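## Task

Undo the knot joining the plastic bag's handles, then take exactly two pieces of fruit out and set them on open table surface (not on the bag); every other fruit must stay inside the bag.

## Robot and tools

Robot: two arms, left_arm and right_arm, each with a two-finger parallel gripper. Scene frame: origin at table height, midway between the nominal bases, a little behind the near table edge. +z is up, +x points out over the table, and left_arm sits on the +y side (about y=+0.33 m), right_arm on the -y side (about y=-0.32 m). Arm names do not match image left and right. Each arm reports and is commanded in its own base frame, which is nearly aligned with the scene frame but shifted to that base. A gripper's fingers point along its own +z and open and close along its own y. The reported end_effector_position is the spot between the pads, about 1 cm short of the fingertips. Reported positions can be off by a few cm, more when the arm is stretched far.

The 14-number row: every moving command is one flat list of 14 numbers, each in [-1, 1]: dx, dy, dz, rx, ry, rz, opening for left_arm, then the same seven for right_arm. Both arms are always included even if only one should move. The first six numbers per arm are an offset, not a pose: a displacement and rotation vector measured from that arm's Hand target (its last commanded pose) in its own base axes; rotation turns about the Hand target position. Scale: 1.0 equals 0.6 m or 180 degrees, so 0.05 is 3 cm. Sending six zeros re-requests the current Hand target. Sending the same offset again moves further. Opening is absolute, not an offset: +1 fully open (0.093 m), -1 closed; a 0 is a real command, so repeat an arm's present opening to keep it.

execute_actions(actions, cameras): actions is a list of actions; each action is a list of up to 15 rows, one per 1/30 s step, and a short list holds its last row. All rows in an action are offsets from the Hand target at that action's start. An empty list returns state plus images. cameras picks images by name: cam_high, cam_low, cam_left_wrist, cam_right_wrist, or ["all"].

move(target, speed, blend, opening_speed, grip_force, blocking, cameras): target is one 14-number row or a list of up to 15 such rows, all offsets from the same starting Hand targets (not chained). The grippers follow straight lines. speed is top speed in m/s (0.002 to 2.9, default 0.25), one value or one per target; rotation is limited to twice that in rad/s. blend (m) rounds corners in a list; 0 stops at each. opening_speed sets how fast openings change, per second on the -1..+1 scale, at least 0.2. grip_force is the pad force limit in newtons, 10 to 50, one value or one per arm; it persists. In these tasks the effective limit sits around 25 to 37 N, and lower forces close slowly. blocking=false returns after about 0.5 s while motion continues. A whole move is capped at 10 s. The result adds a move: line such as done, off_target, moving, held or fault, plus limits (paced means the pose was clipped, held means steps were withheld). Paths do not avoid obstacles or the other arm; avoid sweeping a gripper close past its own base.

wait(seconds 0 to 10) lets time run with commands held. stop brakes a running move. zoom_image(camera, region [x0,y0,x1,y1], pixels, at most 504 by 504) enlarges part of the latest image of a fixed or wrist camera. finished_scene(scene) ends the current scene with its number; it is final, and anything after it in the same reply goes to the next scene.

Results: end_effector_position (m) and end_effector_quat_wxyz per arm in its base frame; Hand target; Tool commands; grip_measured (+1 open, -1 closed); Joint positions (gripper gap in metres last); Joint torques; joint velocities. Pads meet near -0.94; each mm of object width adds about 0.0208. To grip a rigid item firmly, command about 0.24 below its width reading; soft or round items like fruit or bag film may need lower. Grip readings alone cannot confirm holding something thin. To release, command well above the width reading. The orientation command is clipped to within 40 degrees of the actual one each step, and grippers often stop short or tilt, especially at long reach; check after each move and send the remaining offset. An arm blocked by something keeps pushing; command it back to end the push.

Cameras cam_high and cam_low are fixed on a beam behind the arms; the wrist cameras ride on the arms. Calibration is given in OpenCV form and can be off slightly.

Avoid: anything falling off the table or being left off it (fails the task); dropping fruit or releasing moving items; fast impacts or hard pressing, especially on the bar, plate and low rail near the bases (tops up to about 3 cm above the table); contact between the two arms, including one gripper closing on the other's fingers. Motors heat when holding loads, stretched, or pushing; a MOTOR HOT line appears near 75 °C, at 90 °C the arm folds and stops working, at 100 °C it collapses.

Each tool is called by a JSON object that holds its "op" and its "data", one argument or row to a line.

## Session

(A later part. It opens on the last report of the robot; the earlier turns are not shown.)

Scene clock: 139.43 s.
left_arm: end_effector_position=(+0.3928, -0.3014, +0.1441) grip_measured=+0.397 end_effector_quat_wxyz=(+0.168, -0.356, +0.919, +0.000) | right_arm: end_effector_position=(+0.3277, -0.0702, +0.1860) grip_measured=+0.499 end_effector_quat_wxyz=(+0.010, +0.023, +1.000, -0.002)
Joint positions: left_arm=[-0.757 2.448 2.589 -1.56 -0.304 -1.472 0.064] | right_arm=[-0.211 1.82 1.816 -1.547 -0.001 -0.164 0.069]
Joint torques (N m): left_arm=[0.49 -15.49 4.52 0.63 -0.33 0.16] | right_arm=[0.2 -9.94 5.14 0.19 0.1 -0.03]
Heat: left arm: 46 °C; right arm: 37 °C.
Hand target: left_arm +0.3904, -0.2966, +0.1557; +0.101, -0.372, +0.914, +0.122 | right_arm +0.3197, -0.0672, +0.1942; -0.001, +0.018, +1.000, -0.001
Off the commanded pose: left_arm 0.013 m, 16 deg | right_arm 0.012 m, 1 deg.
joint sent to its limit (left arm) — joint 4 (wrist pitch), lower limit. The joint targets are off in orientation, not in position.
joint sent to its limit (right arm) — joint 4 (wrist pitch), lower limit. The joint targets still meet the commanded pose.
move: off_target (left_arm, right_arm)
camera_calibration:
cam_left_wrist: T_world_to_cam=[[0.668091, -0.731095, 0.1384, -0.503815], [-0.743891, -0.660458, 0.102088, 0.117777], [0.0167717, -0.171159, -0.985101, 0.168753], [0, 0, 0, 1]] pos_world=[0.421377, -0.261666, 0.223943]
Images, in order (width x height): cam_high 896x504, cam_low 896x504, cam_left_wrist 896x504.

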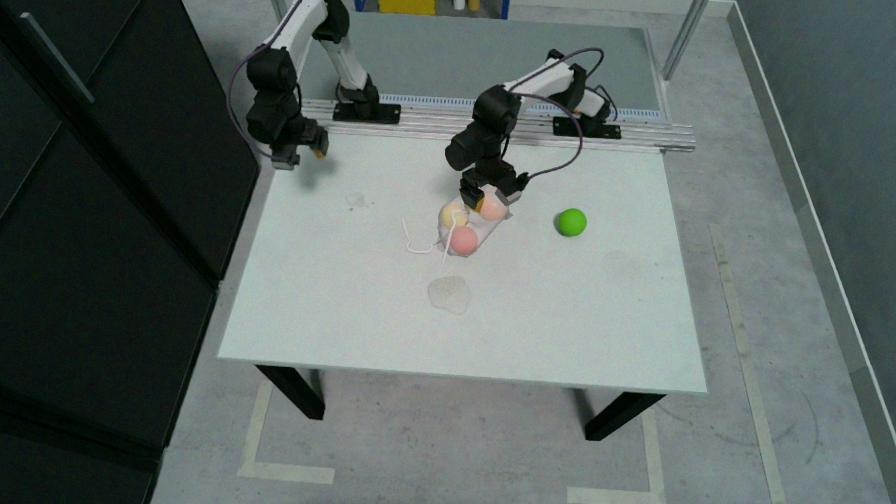

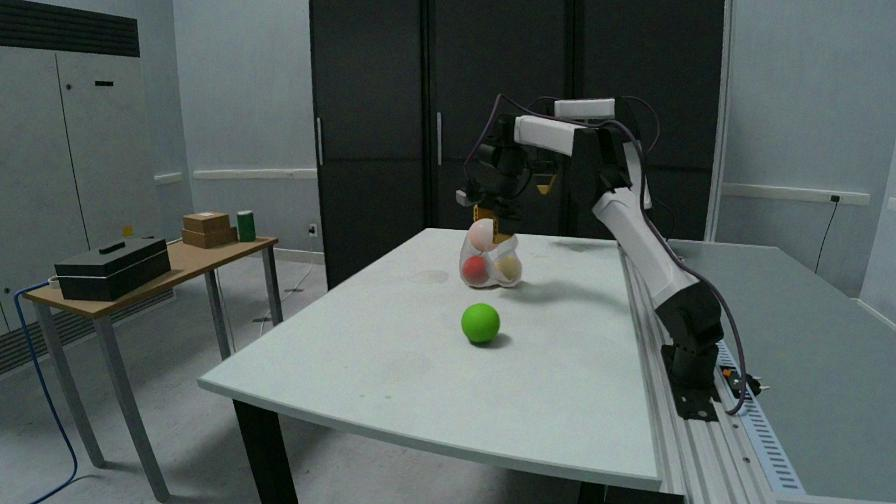

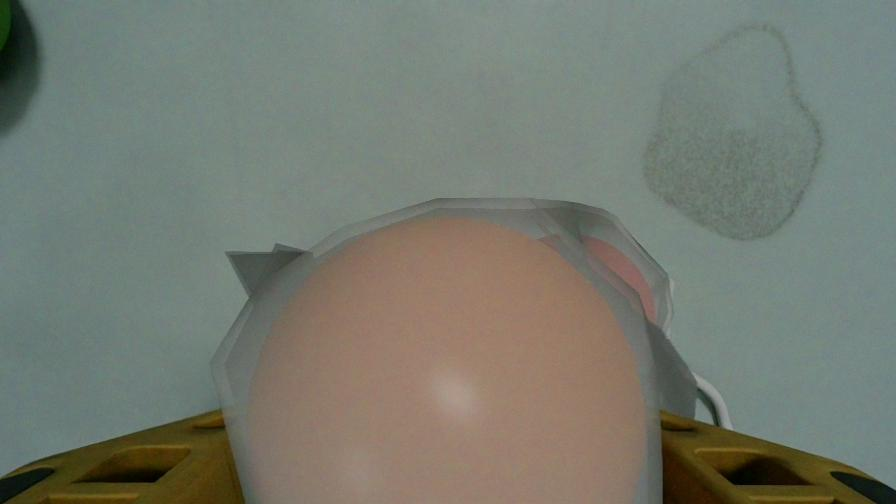

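{"op": "move", "data": {
  "target": [
    [-0.03,0.08,-0.19,0,0,0,0.1,0,0,0,0,0,0,0.5],
    [-0.03,0.08,-0.19,0,0,0,1,0,0,0,0,0,0,0.5],
    [-0.03,0.1,0.1,0,0,0,1,0,0,0,0,0,0,0.5],
    [-0.1,0.12,0.12,0,0,-0.25,1,0,0,0,0,0,0,0.5]
  ],
  "speed": 0.2,
  "cameras": ["cam_high","cam_low","cam_left_wrist"]
}}

{"op": "zoom_image", "data": {
  "camera": "cam_low",
  "region": [380, 160, 600, 360]
}}

{"op": "zoom_image", "data": {
  "camera": "cam_high",
  "region": [380, 150, 540, 280]
}}

Scene clock: 147.10 s.
left_arm: end_effector_position=(+0.3410, -0.2239, +0.2225) grip_measured=+1.000 end_effector_quat_wxyz=(+0.168, -0.003, +0.984, +0.061) | right_arm: end_effector_position=(+0.3277, -0.0702, +0.1860) grip_measured=+0.499 end_effector_quat_wxyz=(+0.010, +0.023, +1.000, -0.002)
Joint positions: left_arm=[-0.708 2.003 2.169 -1.555 -0.312 -0.685 0.093] | right_arm=[-0.211 1.82 1.816 -1.547 -0.001 -0.164 0.069]
Joint torques (N m): left_arm=[-0.81 -12.05 4.45 0.68 -0.12 0.12] | right_arm=[0.06 -9.91 5.15 0.2 0.12 -0.01]
Heat: left arm: 47 °C; right arm: 37 °C.
Hand target: left_arm +0.3304, -0.2245, +0.2278; +0.141, +0.006, +0.987, +0.074 | right_arm +0.3197, -0.0672, +0.1942; -0.001, +0.018, +1.000, -0.001
Off the commanded pose: left_arm 0.012 m, 4 deg | right_arm 0.012 m, 1 deg.
joint sent to its limit (left arm) — joint 4 (wrist pitch), lower limit. The joint targets are off in orientation, not in position.
joint sent to its limit (right arm) — joint 4 (wrist pitch), lower limit. The joint targets still meet the commanded pose.
move: off_target (left_arm, right_arm); target 2's new opening was sent with left_arm's hand 0.011 m and 1 deg from that target
camera_calibration:
cam_left_wrist: T_world_to_cam=[[0.0468706, -0.993769, -0.101122, -0.217098], [-0.995716, -0.0545588, 0.0746531, 0.350109], [-0.0797051, 0.0971894, -0.992069, 0.354678], [0, 0, 0, 1]] pos_world=[0.387054, -0.231115, 0.303775]
Images, in order (width x height): cam_high 896x504, cam_low 896x504, cam_left_wrist 896x504.

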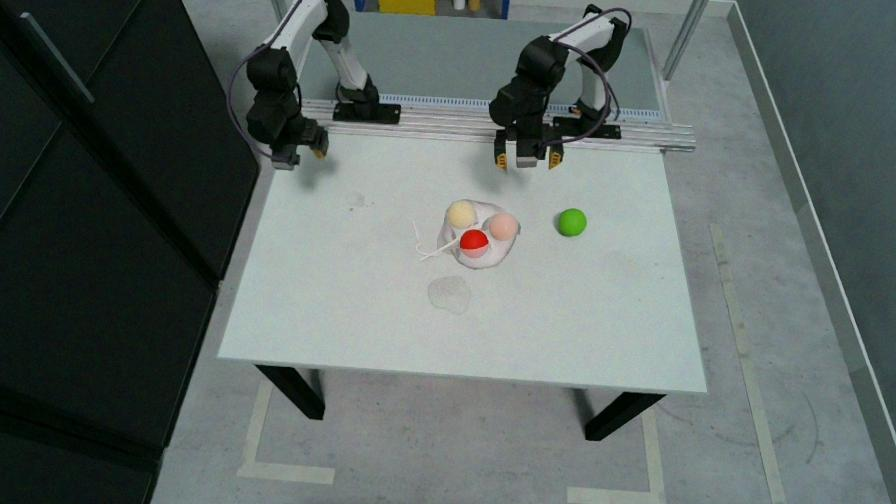

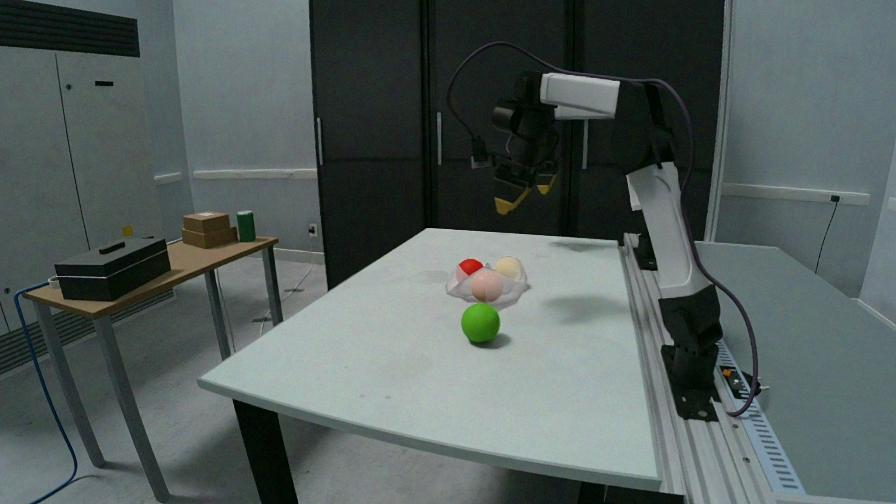

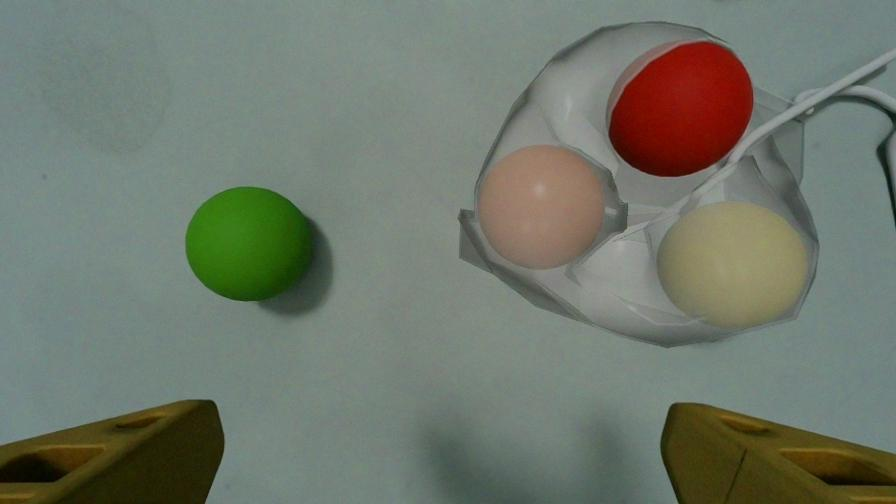

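Scaled by 2.291 from the camera's 896x504 image, which has a finer 1280x720 frame.

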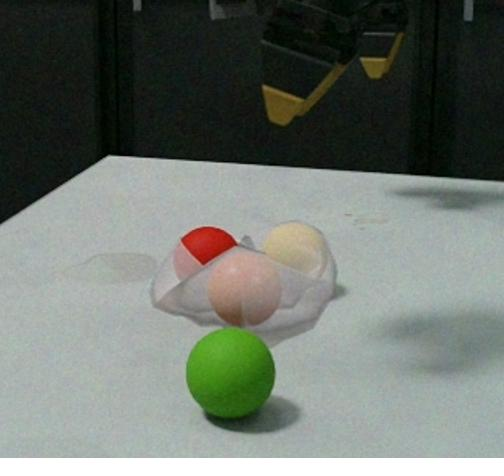

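Scaled by 3.150 from the camera's 896x504 image, which has a finer 1280x720 frame.

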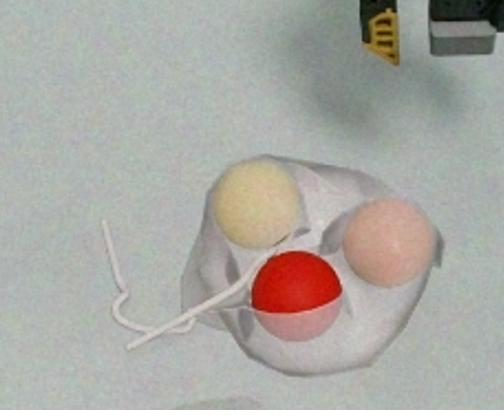

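{"op": "move", "data": {
  "target": [
    [0.199,-0.182,-0.13,0,0,0.17,1,0,0,0,0,0,0,0.5],
    [0.199,-0.182,-0.322,0,0,0.17,1,0,0,0,0,0,0,0.5],
    [0.199,-0.182,-0.322,0,0,0.17,0.15,0,0,0,0,0,0,0.5]
  ],
  "speed": 0.18,
  "cameras": ["cam_left_wrist"]
}}

{"op": "move", "data": {
  "target": [0.0,0.0,0.25,0,0,0,0.1,0,0,0,0,0,0,0.5],
  "speed": 0.14,
  "cameras": ["cam_high","cam_low","cam_left_wrist"]
}}

{"op": "zoom_image", "data": {
  "camera": "cam_low",
  "region": [380, 160, 600, 360]
}}

Scene clock: 152.73 s.
left_arm: end_effector_position=(+0.4565, -0.3297, +0.0581) grip_measured=+0.154 end_effector_quat_wxyz=(+0.207, -0.237, +0.949, +0.008) | right_arm: end_effector_position=(+0.3277, -0.0702, +0.1860) grip_measured=+0.499 end_effector_quat_wxyz=(+0.010, +0.023, +1.000, -0.002)
Joint positions: left_arm=[-0.728 2.786 2.863 -1.418 -0.351 -1.176 0.053] | right_arm=[-0.211 1.82 1.816 -1.547 -0.001 -0.164 0.069]
Joint torques (N m): left_arm=[-0.31 -11.55 6.42 0.77 -0.05 -0.1] | right_arm=[0.17 -9.91 5.14 0.19 0.11 -0.03]
Heat: left arm: 47 °C; right arm: 38 °C.
Hand target: left_arm +0.4498, -0.3337, +0.0345; +0.116, -0.255, +0.954, +0.109 | right_arm +0.3197, -0.0672, +0.1942; -0.001, +0.018, +1.000, -0.001
Off the commanded pose: left_arm 0.025 m, 16 deg | right_arm 0.012 m, 1 deg.
elbow stopped short (left arm): the move would have taken joint 3 (elbow) straighter than the controller allows.
joint sent to its limit (right arm) — joint 4 (wrist pitch), lower limit. The joint targets still meet the commanded pose.
move: off_target (left_arm, right_arm); target 3's new opening was sent with left_arm's hand 0.030 m and 16 deg from that target
camera_calibration:
cam_left_wrist: T_world_to_cam=[[0.468922, -0.877375, 0.101614, -0.510269], [-0.88238, -0.47043, 0.0100746, 0.286524], [0.0389631, -0.0943863, -0.994773, 0.0938884], [0, 0, 0, 1]] pos_world=[0.488442, -0.304046, 0.142362]
Images, in order (width x height): cam_left_wrist 896x504.

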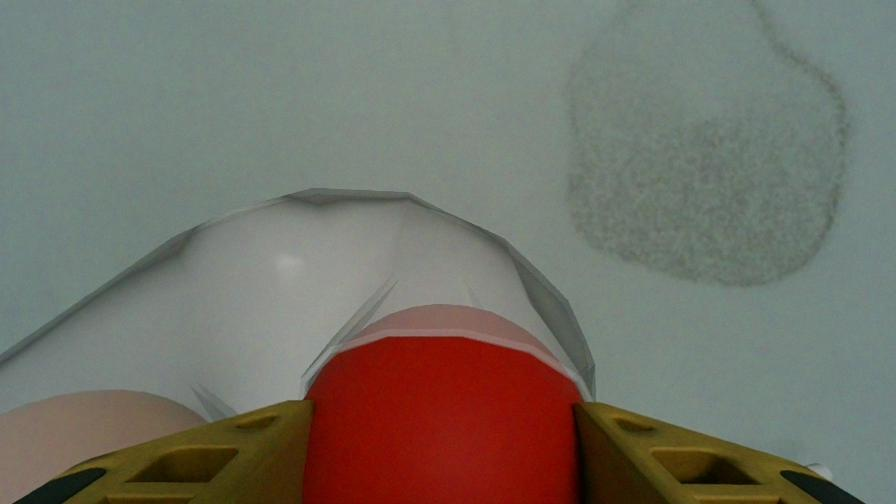

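Scene clock: 154.37 s.
left_arm: end_effector_position=(+0.4532, -0.3274, +0.1676) grip_measured=+0.102 end_effector_quat_wxyz=(+0.258, -0.221, +0.939, -0.060) | right_arm: end_effector_position=(+0.3277, -0.0702, +0.1860) grip_measured=+0.499 end_effector_quat_wxyz=(+0.010, +0.023, +1.000, -0.002)
Joint positions: left_arm=[-0.728 2.58 2.863 -1.436 -0.347 -1.116 0.05] | right_arm=[-0.211 1.82 1.816 -1.547 -0.001 -0.164 0.069]
Joint torques (N m): left_arm=[-0.79 -15.94 6.13 1.28 -0.31 0.14] | right_arm=[0.14 -9.87 5.12 0.22 0.11 -0.03]
Heat: left arm: 48 °C; right arm: 38 °C.
Hand target: left_arm +0.4497, -0.3337, +0.1845; +0.116, -0.255, +0.954, +0.109 | right_arm +0.3197, -0.0672, +0.1942; -0.001, +0.018, +1.000, -0.001
Off the commanded pose: left_arm 0.018 m, 26 deg | right_arm 0.012 m, 1 deg.
elbow stopped short (left arm): the move would have taken joint 3 (elbow) straighter than the controller allows.
joint sent to its limit (right arm) — joint 4 (wrist pitch), lower limit. The joint targets still meet the commanded pose.
move: off_target (left_arm, right_arm)
camera_calibration:
cam_left_wrist: T_world_to_cam=[[0.397324, -0.883573, 0.247857, -0.512071], [-0.903145, -0.424377, -0.065065, 0.320654], [0.162674, -0.197999, -0.966609, 0.10841], [0, 0, 0, 1]] pos_world=[0.47542, -0.294909, 0.252574]
Images, in order (width x height): cam_high 896x504, cam_low 896x504, cam_left_wrist 896x504.

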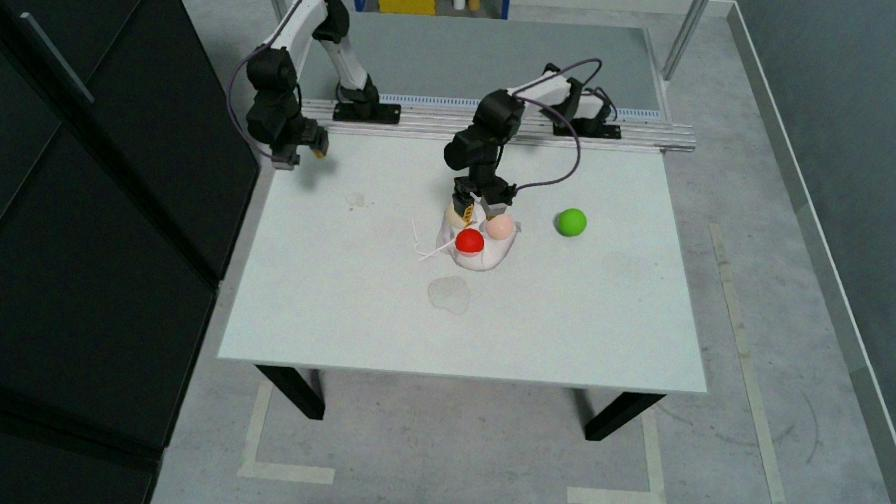

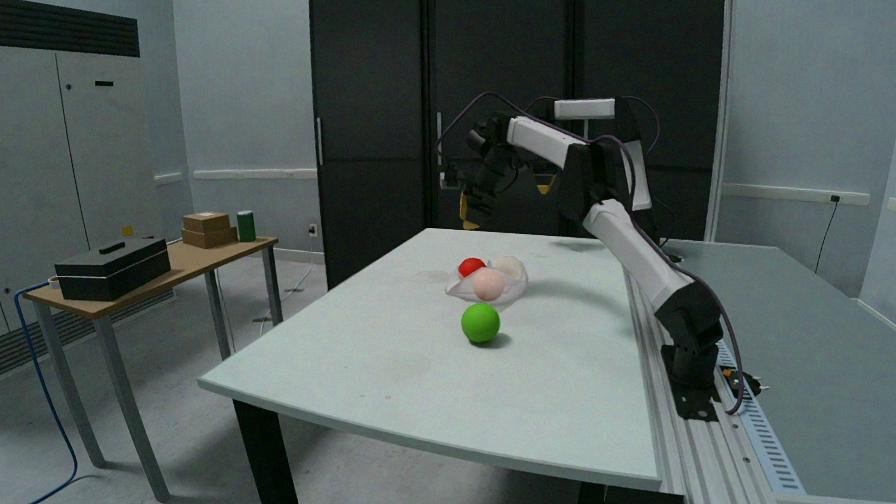

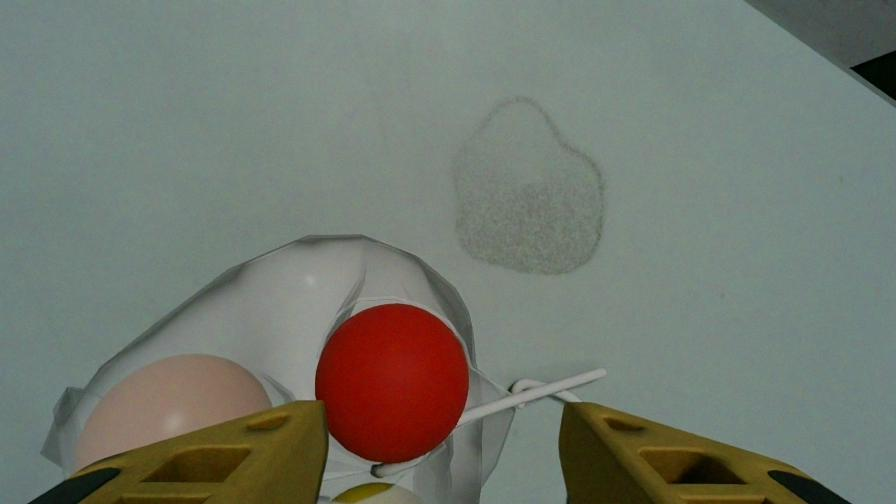

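Scaled by 2.291 from the camera's 896x504 image, which has a finer 1280x720 frame.

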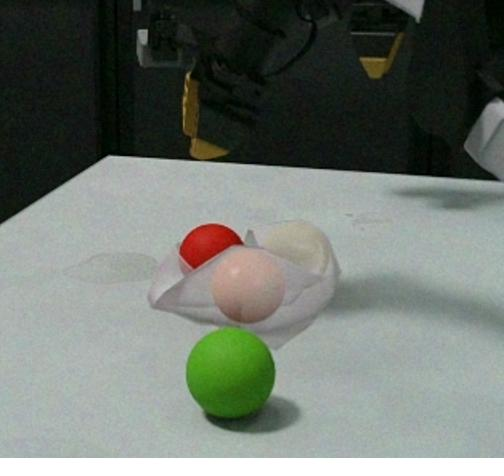

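{"op": "move", "data": {
  "target": [
    [-0.15,0.4,0.08,0,0,-0.17,0.5,0,0,0,0,0,0,1],
    [-0.15,0.55,0.08,0,0,-0.17,0.5,0.1,0.4,0,0,0,0.13,1],
    [-0.15,0.55,0.08,0,0,-0.17,0.5,0.205,0.646,-0.1,0,0,0.13,1],
    [-0.15,0.55,0.08,0,0,-0.17,0.5,0.21,0.646,-0.277,0,0,0.13,1],
    [-0.15,0.55,0.08,0,0,-0.17,0.5,0.21,0.646,-0.277,0,0,0.13,0.15]
  ],
  "blend": [0.03,0.03,0.01,0,0],
  "speed": [0.3,0.3,0.3,0.15,0.15],
  "cameras": ["cam_right_wrist"]
}}

Scene clock: 162.30 s.
left_arm: end_effector_position=(+0.3624, -0.0023, +0.2281) grip_measured=+0.498 end_effector_quat_wxyz=(+0.130, +0.002, +0.988, +0.082) | right_arm: end_effector_position=(+0.4401, +0.3134, +0.0305) grip_measured=+0.151 end_effector_quat_wxyz=(+0.055, -0.187, +0.981, +0.023)
Joint positions: left_arm=[-0.092 1.744 1.854 -1.433 -0.186 -0.066 0.069] | right_arm=[0.62 2.802 2.842 -1.491 0.004 0.243 0.052]
Joint torques (N m): left_arm=[0.43 -10.02 4.64 1.09 0.06 0.11] | right_arm=[0.08 -11.3 8.34 0.77 0.1 0.14]
Heat: left arm: 47 °C; right arm: 38 °C.
Hand target: left_arm +0.3597, -0.0037, +0.2325; +0.140, +0.006, +0.987, +0.074 | right_arm +0.4457, +0.3203, +0.0278; -0.001, -0.185, +0.983, -0.001
Off the commanded pose: left_arm 0.005 m, 2 deg | right_arm 0.009 m, 7 deg.
elbow stopped short (right arm): the move would have taken joint 3 (elbow) straighter than the controller allows.
move: off_target (right_arm); blend cut to 0 m at target 1; target 5's new opening was sent with right_arm's hand 0.009 m and 7 deg from that target
camera_calibration:
cam_right_wrist: T_world_to_cam=[[0.382881, -0.923779, 0.00592081, 0.116482], [-0.874399, -0.360332, 0.324941, 0.527392], [-0.29804, -0.129591, -0.945716, 0.290152], [0, 0, 0, 1]] pos_world=[0.503029, 0.335241, 0.10234]
Images, in order (width x height): cam_right_wrist 896x504.

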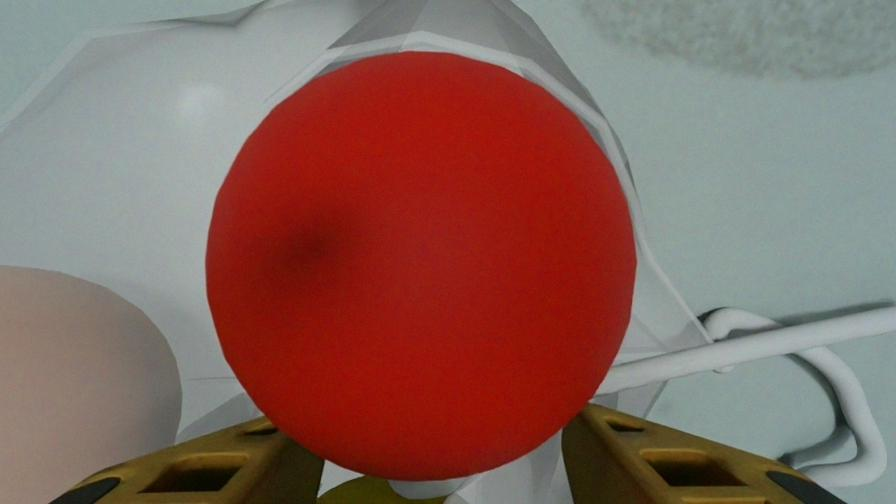

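{"op": "move", "data": {
  "target": [
    [0,0,0,0,0,0,0.5,0,0,0,0,0,0,1],
    [0,0,0,0,0,0,0.5,0.057,0.03,0.01,0.079,-0.114,0,1],
    [0,0,0,0,0,0,0.5,0.057,0.03,0.01,0.079,-0.114,0,0.3]
  ],
  "speed": 0.15,
  "cameras": ["cam_right_wrist","cam_low"]
}}

Scene clock: 166.20 s.
left_arm: end_effector_position=(+0.3624, -0.0023, +0.2281) grip_measured=+0.498 end_effector_quat_wxyz=(+0.130, +0.002, +0.988, +0.082) | right_arm: end_effector_position=(+0.4758, +0.3328, +0.0098) grip_measured=+0.316 end_effector_quat_wxyz=(+0.173, -0.180, +0.966, +0.074)
Joint positions: left_arm=[-0.092 1.744 1.854 -1.433 -0.186 -0.066 0.069] | right_arm=[0.613 2.556 2.22 -0.856 0.01 0.243 0.06]
Joint torques (N m): left_arm=[0.46 -10.06 4.66 1.09 0.05 0.12] | right_arm=[-0.06 -16.4 6.05 1.26 0.06 0.01]
Heat: left arm: 46 °C; right arm: 39 °C.
Hand target: left_arm +0.3597, -0.0037, +0.2325; +0.140, +0.006, +0.987, +0.074 | right_arm +0.4799, +0.3383, +0.0339; +0.197, -0.181, +0.960, +0.088
Off the commanded pose: left_arm 0.005 m, 2 deg | right_arm 0.025 m, 3 deg.
elbow stopped short (right arm): the move would have taken joint 3 (elbow) straighter than the controller allows.
move: off_target (right_arm); target 3's new opening was sent with right_arm's hand 0.025 m and 3 deg from that target
camera_calibration:
cam_right_wrist: T_world_to_cam=[[0.379566, -0.923984, -0.0467263, 0.123041], [-0.920832, -0.382188, 0.0774563, 0.604177], [-0.0894266, 0.0136273, -0.9959, 0.137353], [0, 0, 0, 1]] pos_world=[0.521927, 0.342726, 0.0957416]
Images, in order (width x height): cam_low 896x504, cam_right_wrist 896x504.

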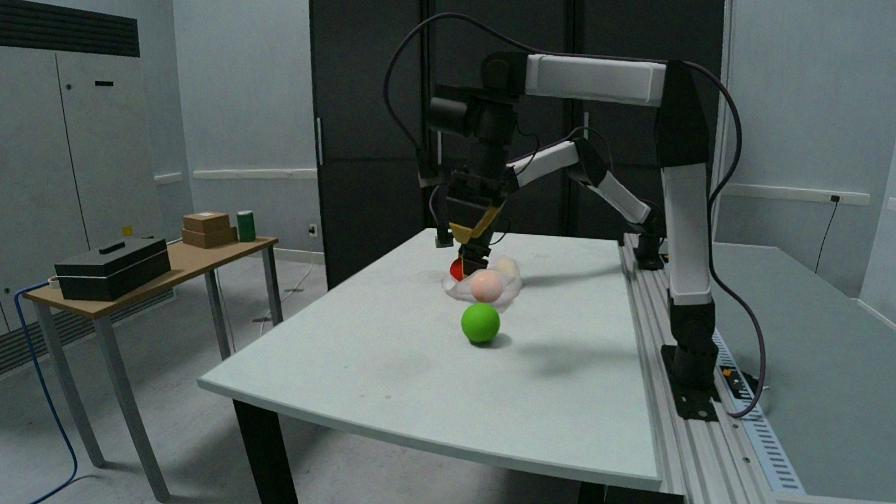

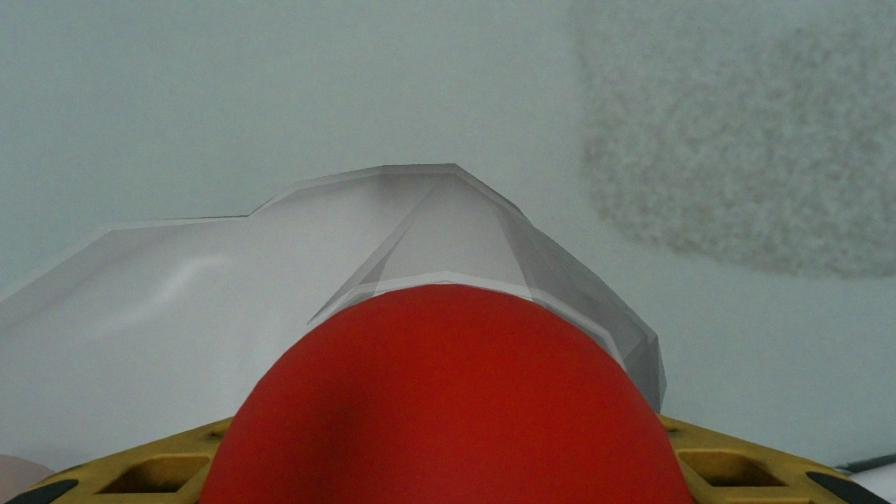

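{"op": "move", "data": {
  "target": [
    [0,0,0,0,0,0,0.5,0,0,0,0,0,0,0.15],
    [0,0,0,0,0,0,0.5,-0.02,-0.01,0.2,0,0,0,0.1]
  ],
  "speed": 0.14,
  "cameras": ["cam_high","cam_low","cam_right_wrist"]
}}

Scene clock: 169.63 s.
left_arm: end_effector_position=(+0.3624, -0.0023, +0.2281) grip_measured=+0.498 end_effector_quat_wxyz=(+0.130, +0.002, +0.988, +0.082) | right_arm: end_effector_position=(+0.4686, +0.3278, +0.1582) grip_measured=+0.316 end_effector_quat_wxyz=(+0.209, -0.178, +0.957, +0.090)
Joint positions: left_arm=[-0.092 1.744 1.854 -1.433 -0.186 -0.066 0.069] | right_arm=[0.613 2.579 2.84 -1.373 0.01 0.243 0.06]
Joint torques (N m): left_arm=[0.44 -10.03 4.66 1.08 0.06 0.12] | right_arm=[0.25 -10.33 8.68 1.12 0.08 0.06]
Heat: left arm: 45 °C; right arm: 40 °C.
Hand target: left_arm +0.3597, -0.0037, +0.2325; +0.140, +0.006, +0.987, +0.074 | right_arm +0.4679, +0.3323, +0.1540; +0.197, -0.181, +0.960, +0.088
Off the commanded pose: left_arm 0.005 m, 2 deg | right_arm 0.006 m, 1 deg.
elbow stopped short (right arm): the move would have taken joint 3 (elbow) straighter than the controller allows.
move: done
camera_calibration:
cam_right_wrist: T_world_to_cam=[[0.383217, -0.921413, -0.0643688, 0.128259], [-0.923354, -0.383947, -0.00110699, 0.598287], [-0.0236942, 0.0598595, -0.997926, 0.238839], [0, 0, 0, 1]] pos_world=[0.508939, 0.333593, 0.247262]
Images, in order (width x height): cam_high 896x504, cam_low 896x504, cam_right_wrist 896x504.

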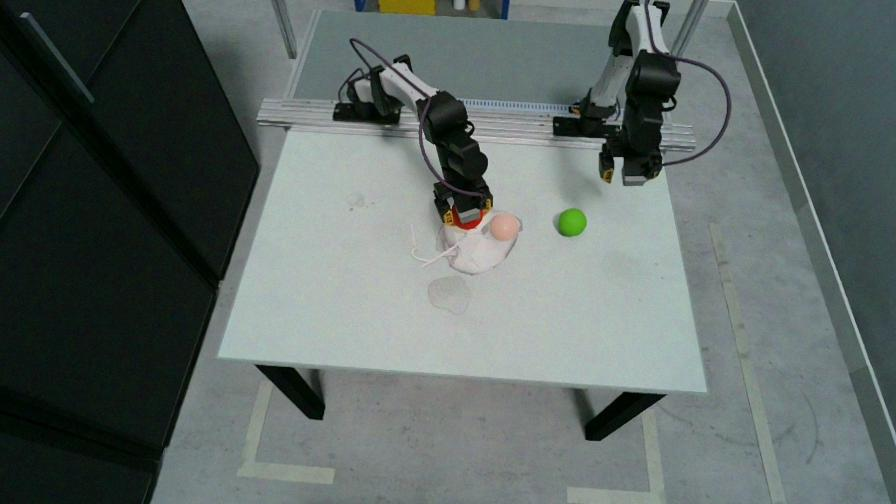

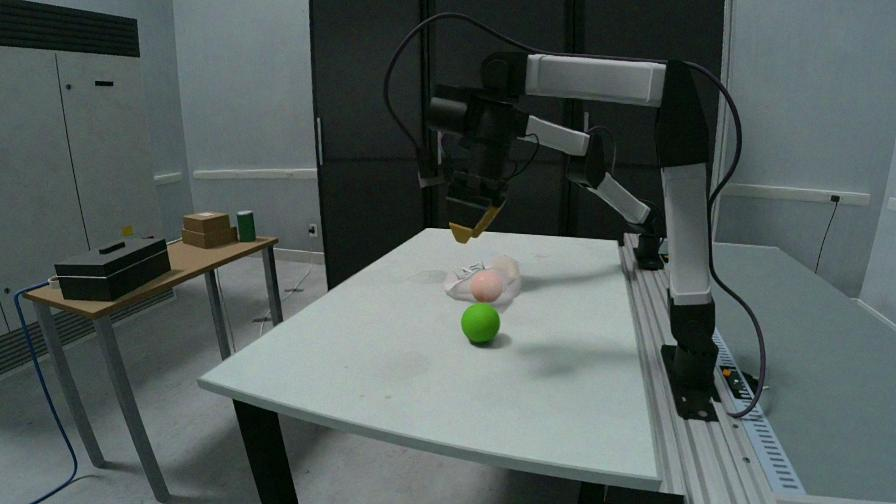

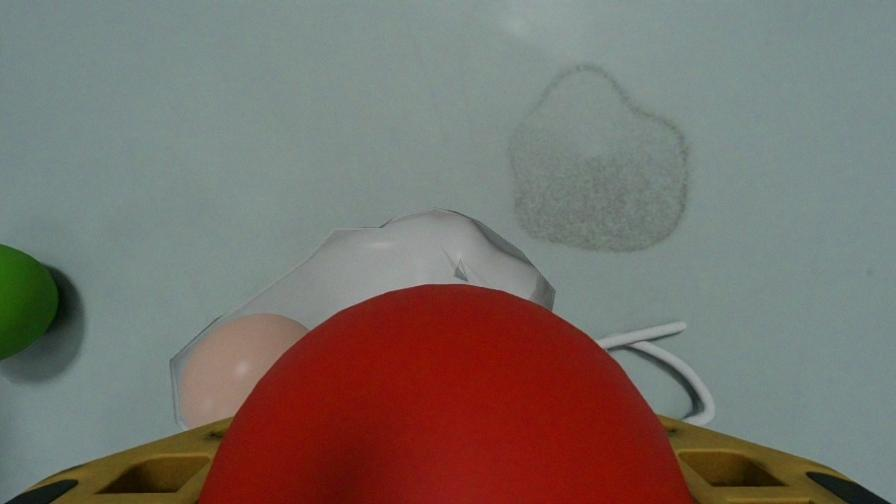

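{"op": "move", "data": {
  "target": [
    [0,0,0,0,0,0,0.5,-0.18,-0.48,0.03,0,0,0,0.1],
    [0,0,0,0,0,0,0.5,-0.18,-0.5,-0.245,0,0,0,0.1]
  ],
  "speed": [0.3,0.12],
  "blend": [0.02,0],
  "cameras": ["cam_high","cam_right_wrist"]
}}

Scene clock: 173.40 s.
left_arm: end_effector_position=(+0.3624, -0.0023, +0.2281) grip_measured=+0.498 end_effector_quat_wxyz=(+0.130, +0.002, +0.988, +0.082) | right_arm: end_effector_position=(+0.3536, +0.0316, +0.0160) grip_measured=+0.316 end_effector_quat_wxyz=(+0.186, -0.176, +0.963, +0.088)
Joint positions: left_arm=[-0.092 1.744 1.854 -1.433 -0.186 -0.066 0.069] | right_arm=[-0.027 1.726 0.925 -0.433 -0.246 -0.345 0.06]
Joint torques (N m): left_arm=[0.49 -10.07 4.68 1.07 0.05 0.11] | right_arm=[-0.27 -4.04 4.6 1.61 -0.11 -0.05]
Heat: left arm: 45 °C; right arm: 39 °C.
Hand target: left_arm +0.3597, -0.0037, +0.2325; +0.140, +0.006, +0.987, +0.074 | right_arm +0.3599, +0.0323, +0.0069; +0.197, -0.181, +0.960, +0.087
Off the commanded pose: left_arm 0.005 m, 2 deg | right_arm 0.011 m, 1 deg.
move: off_target (right_arm)
camera_calibration:
cam_right_wrist: T_world_to_cam=[[0.377151, -0.923441, -0.0708022, -0.107441], [-0.923516, -0.380741, 0.0464165, 0.377424], [-0.0698202, 0.047881, -0.99641, 0.128702], [0, 0, 0, 1]] pos_world=[0.398065, 0.038323, 0.103114]
Images, in order (width x height): cam_high 896x504, cam_right_wrist 896x504.

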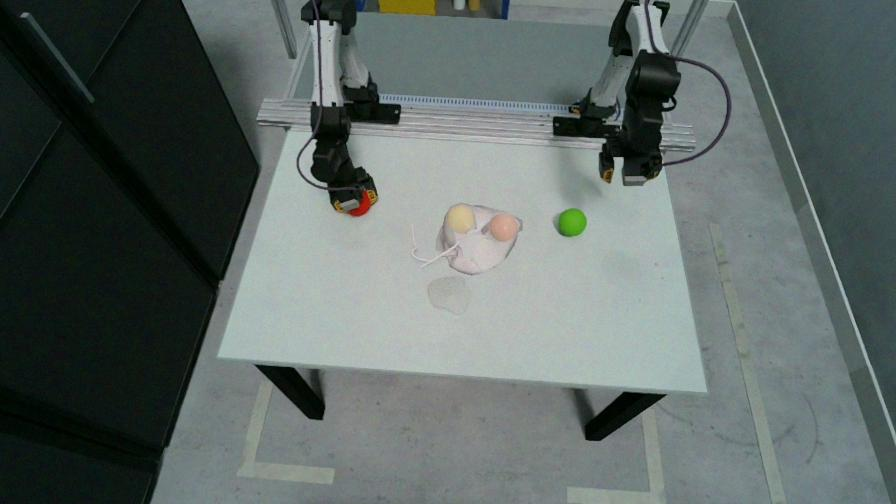

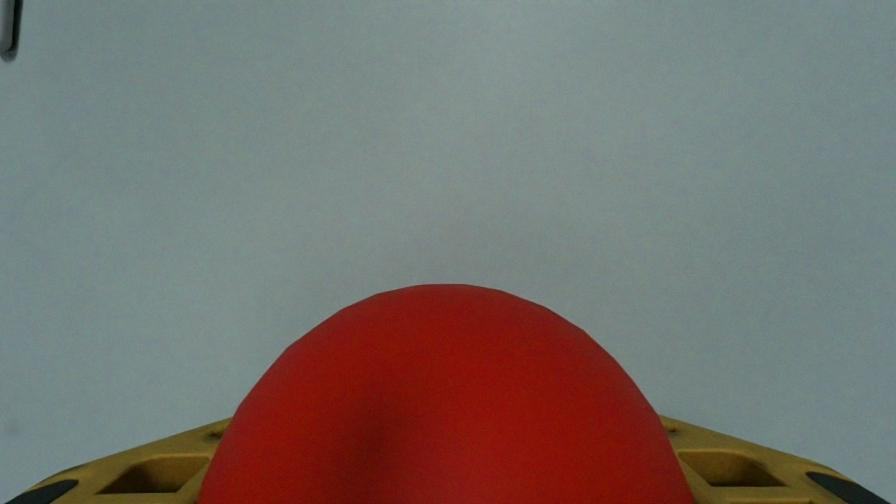

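{"op": "move", "data": {
  "target": [
    [0,0,0,0,0,0,0.5,0,0,-0.012,0,0,0,0.1],
    [0,0,0,0,0,0,0.5,0,0,-0.012,0,0,0,1],
    [0,0,0,0,0,0,0.5,-0.02,0,0.3,0,0,0,1],
    [0,0,0,0,0,0,0.5,-0.15,-0.05,0.35,0,0,0,1]
  ],
  "opening_speed": 0.6,
  "cameras": ["cam_high","cam_low"]
}}

{"op": "zoom_image", "data": {
  "camera": "cam_high",
  "region": [300, 150, 600, 300]
}}

Scene clock: 179.20 s.
left_arm: end_effector_position=(+0.3624, -0.0023, +0.2281) grip_measured=+0.498 end_effector_quat_wxyz=(+0.130, +0.002, +0.988, +0.082) | right_arm: end_effector_position=(+0.2763, -0.0002, +0.2202) grip_measured=+1.000 end_effector_quat_wxyz=(+0.206, -0.179, +0.959, +0.078)
Joint positions: left_arm=[-0.092 1.744 1.854 -1.433 -0.186 -0.066 0.069] | right_arm=[-0.175 1.309 1.364 -1.283 -0.289 -0.494 0.093]
Joint torques (N m): left_arm=[0.47 -9.96 4.66 1.08 0.05 0.11] | right_arm=[-0.32 -3.96 5.61 0.81 -0.24 -0.03]
Heat: left arm: 44 °C; right arm: 38 °C.
Hand target: left_arm +0.3597, -0.0037, +0.2325; +0.140, +0.006, +0.987, +0.074 | right_arm +0.2699, +0.0023, +0.2170; +0.197, -0.181, +0.960, +0.087
Off the commanded pose: left_arm 0.005 m, 2 deg | right_arm 0.008 m, 2 deg.
move: done; target 2's new opening was sent with right_arm's hand 0.016 m and 1 deg from that target
Images, in order (width x height): cam_high 896x504, cam_low 896x504.

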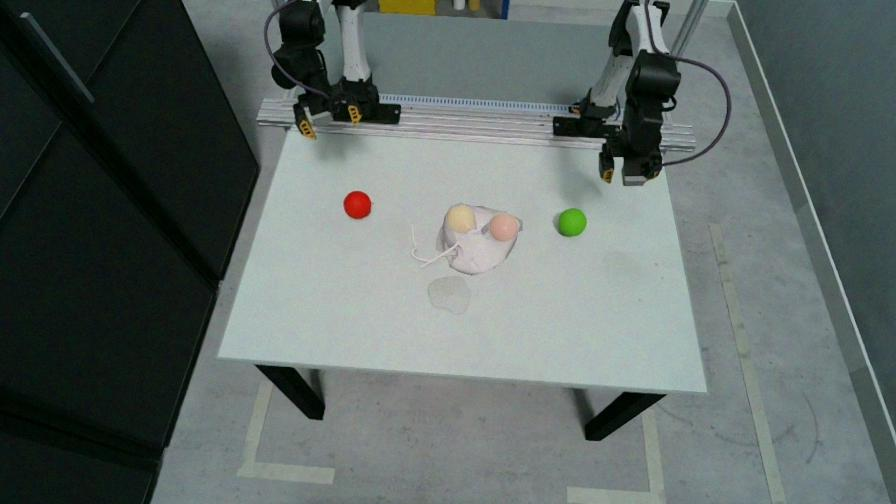

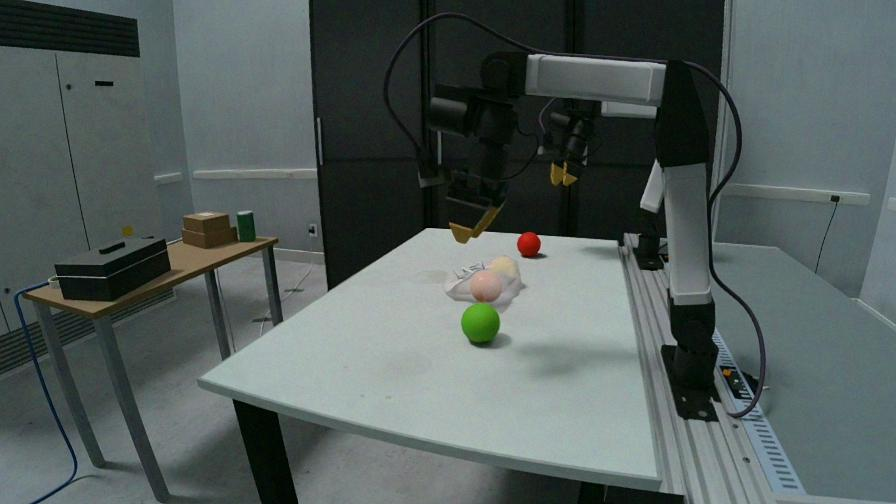

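Scaled by 1.680 from the camera's 896x504 image, which has a finer 1280x720 frame.

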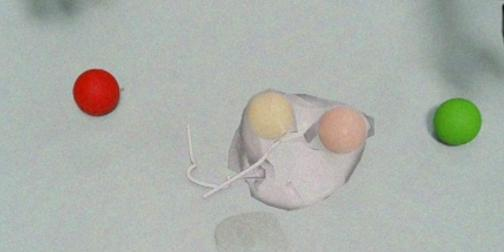

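Strands merely cross; fine.

{"op": "finished_scene", "data": {
  "scene": 2
}}

The scene is finished: the task was done.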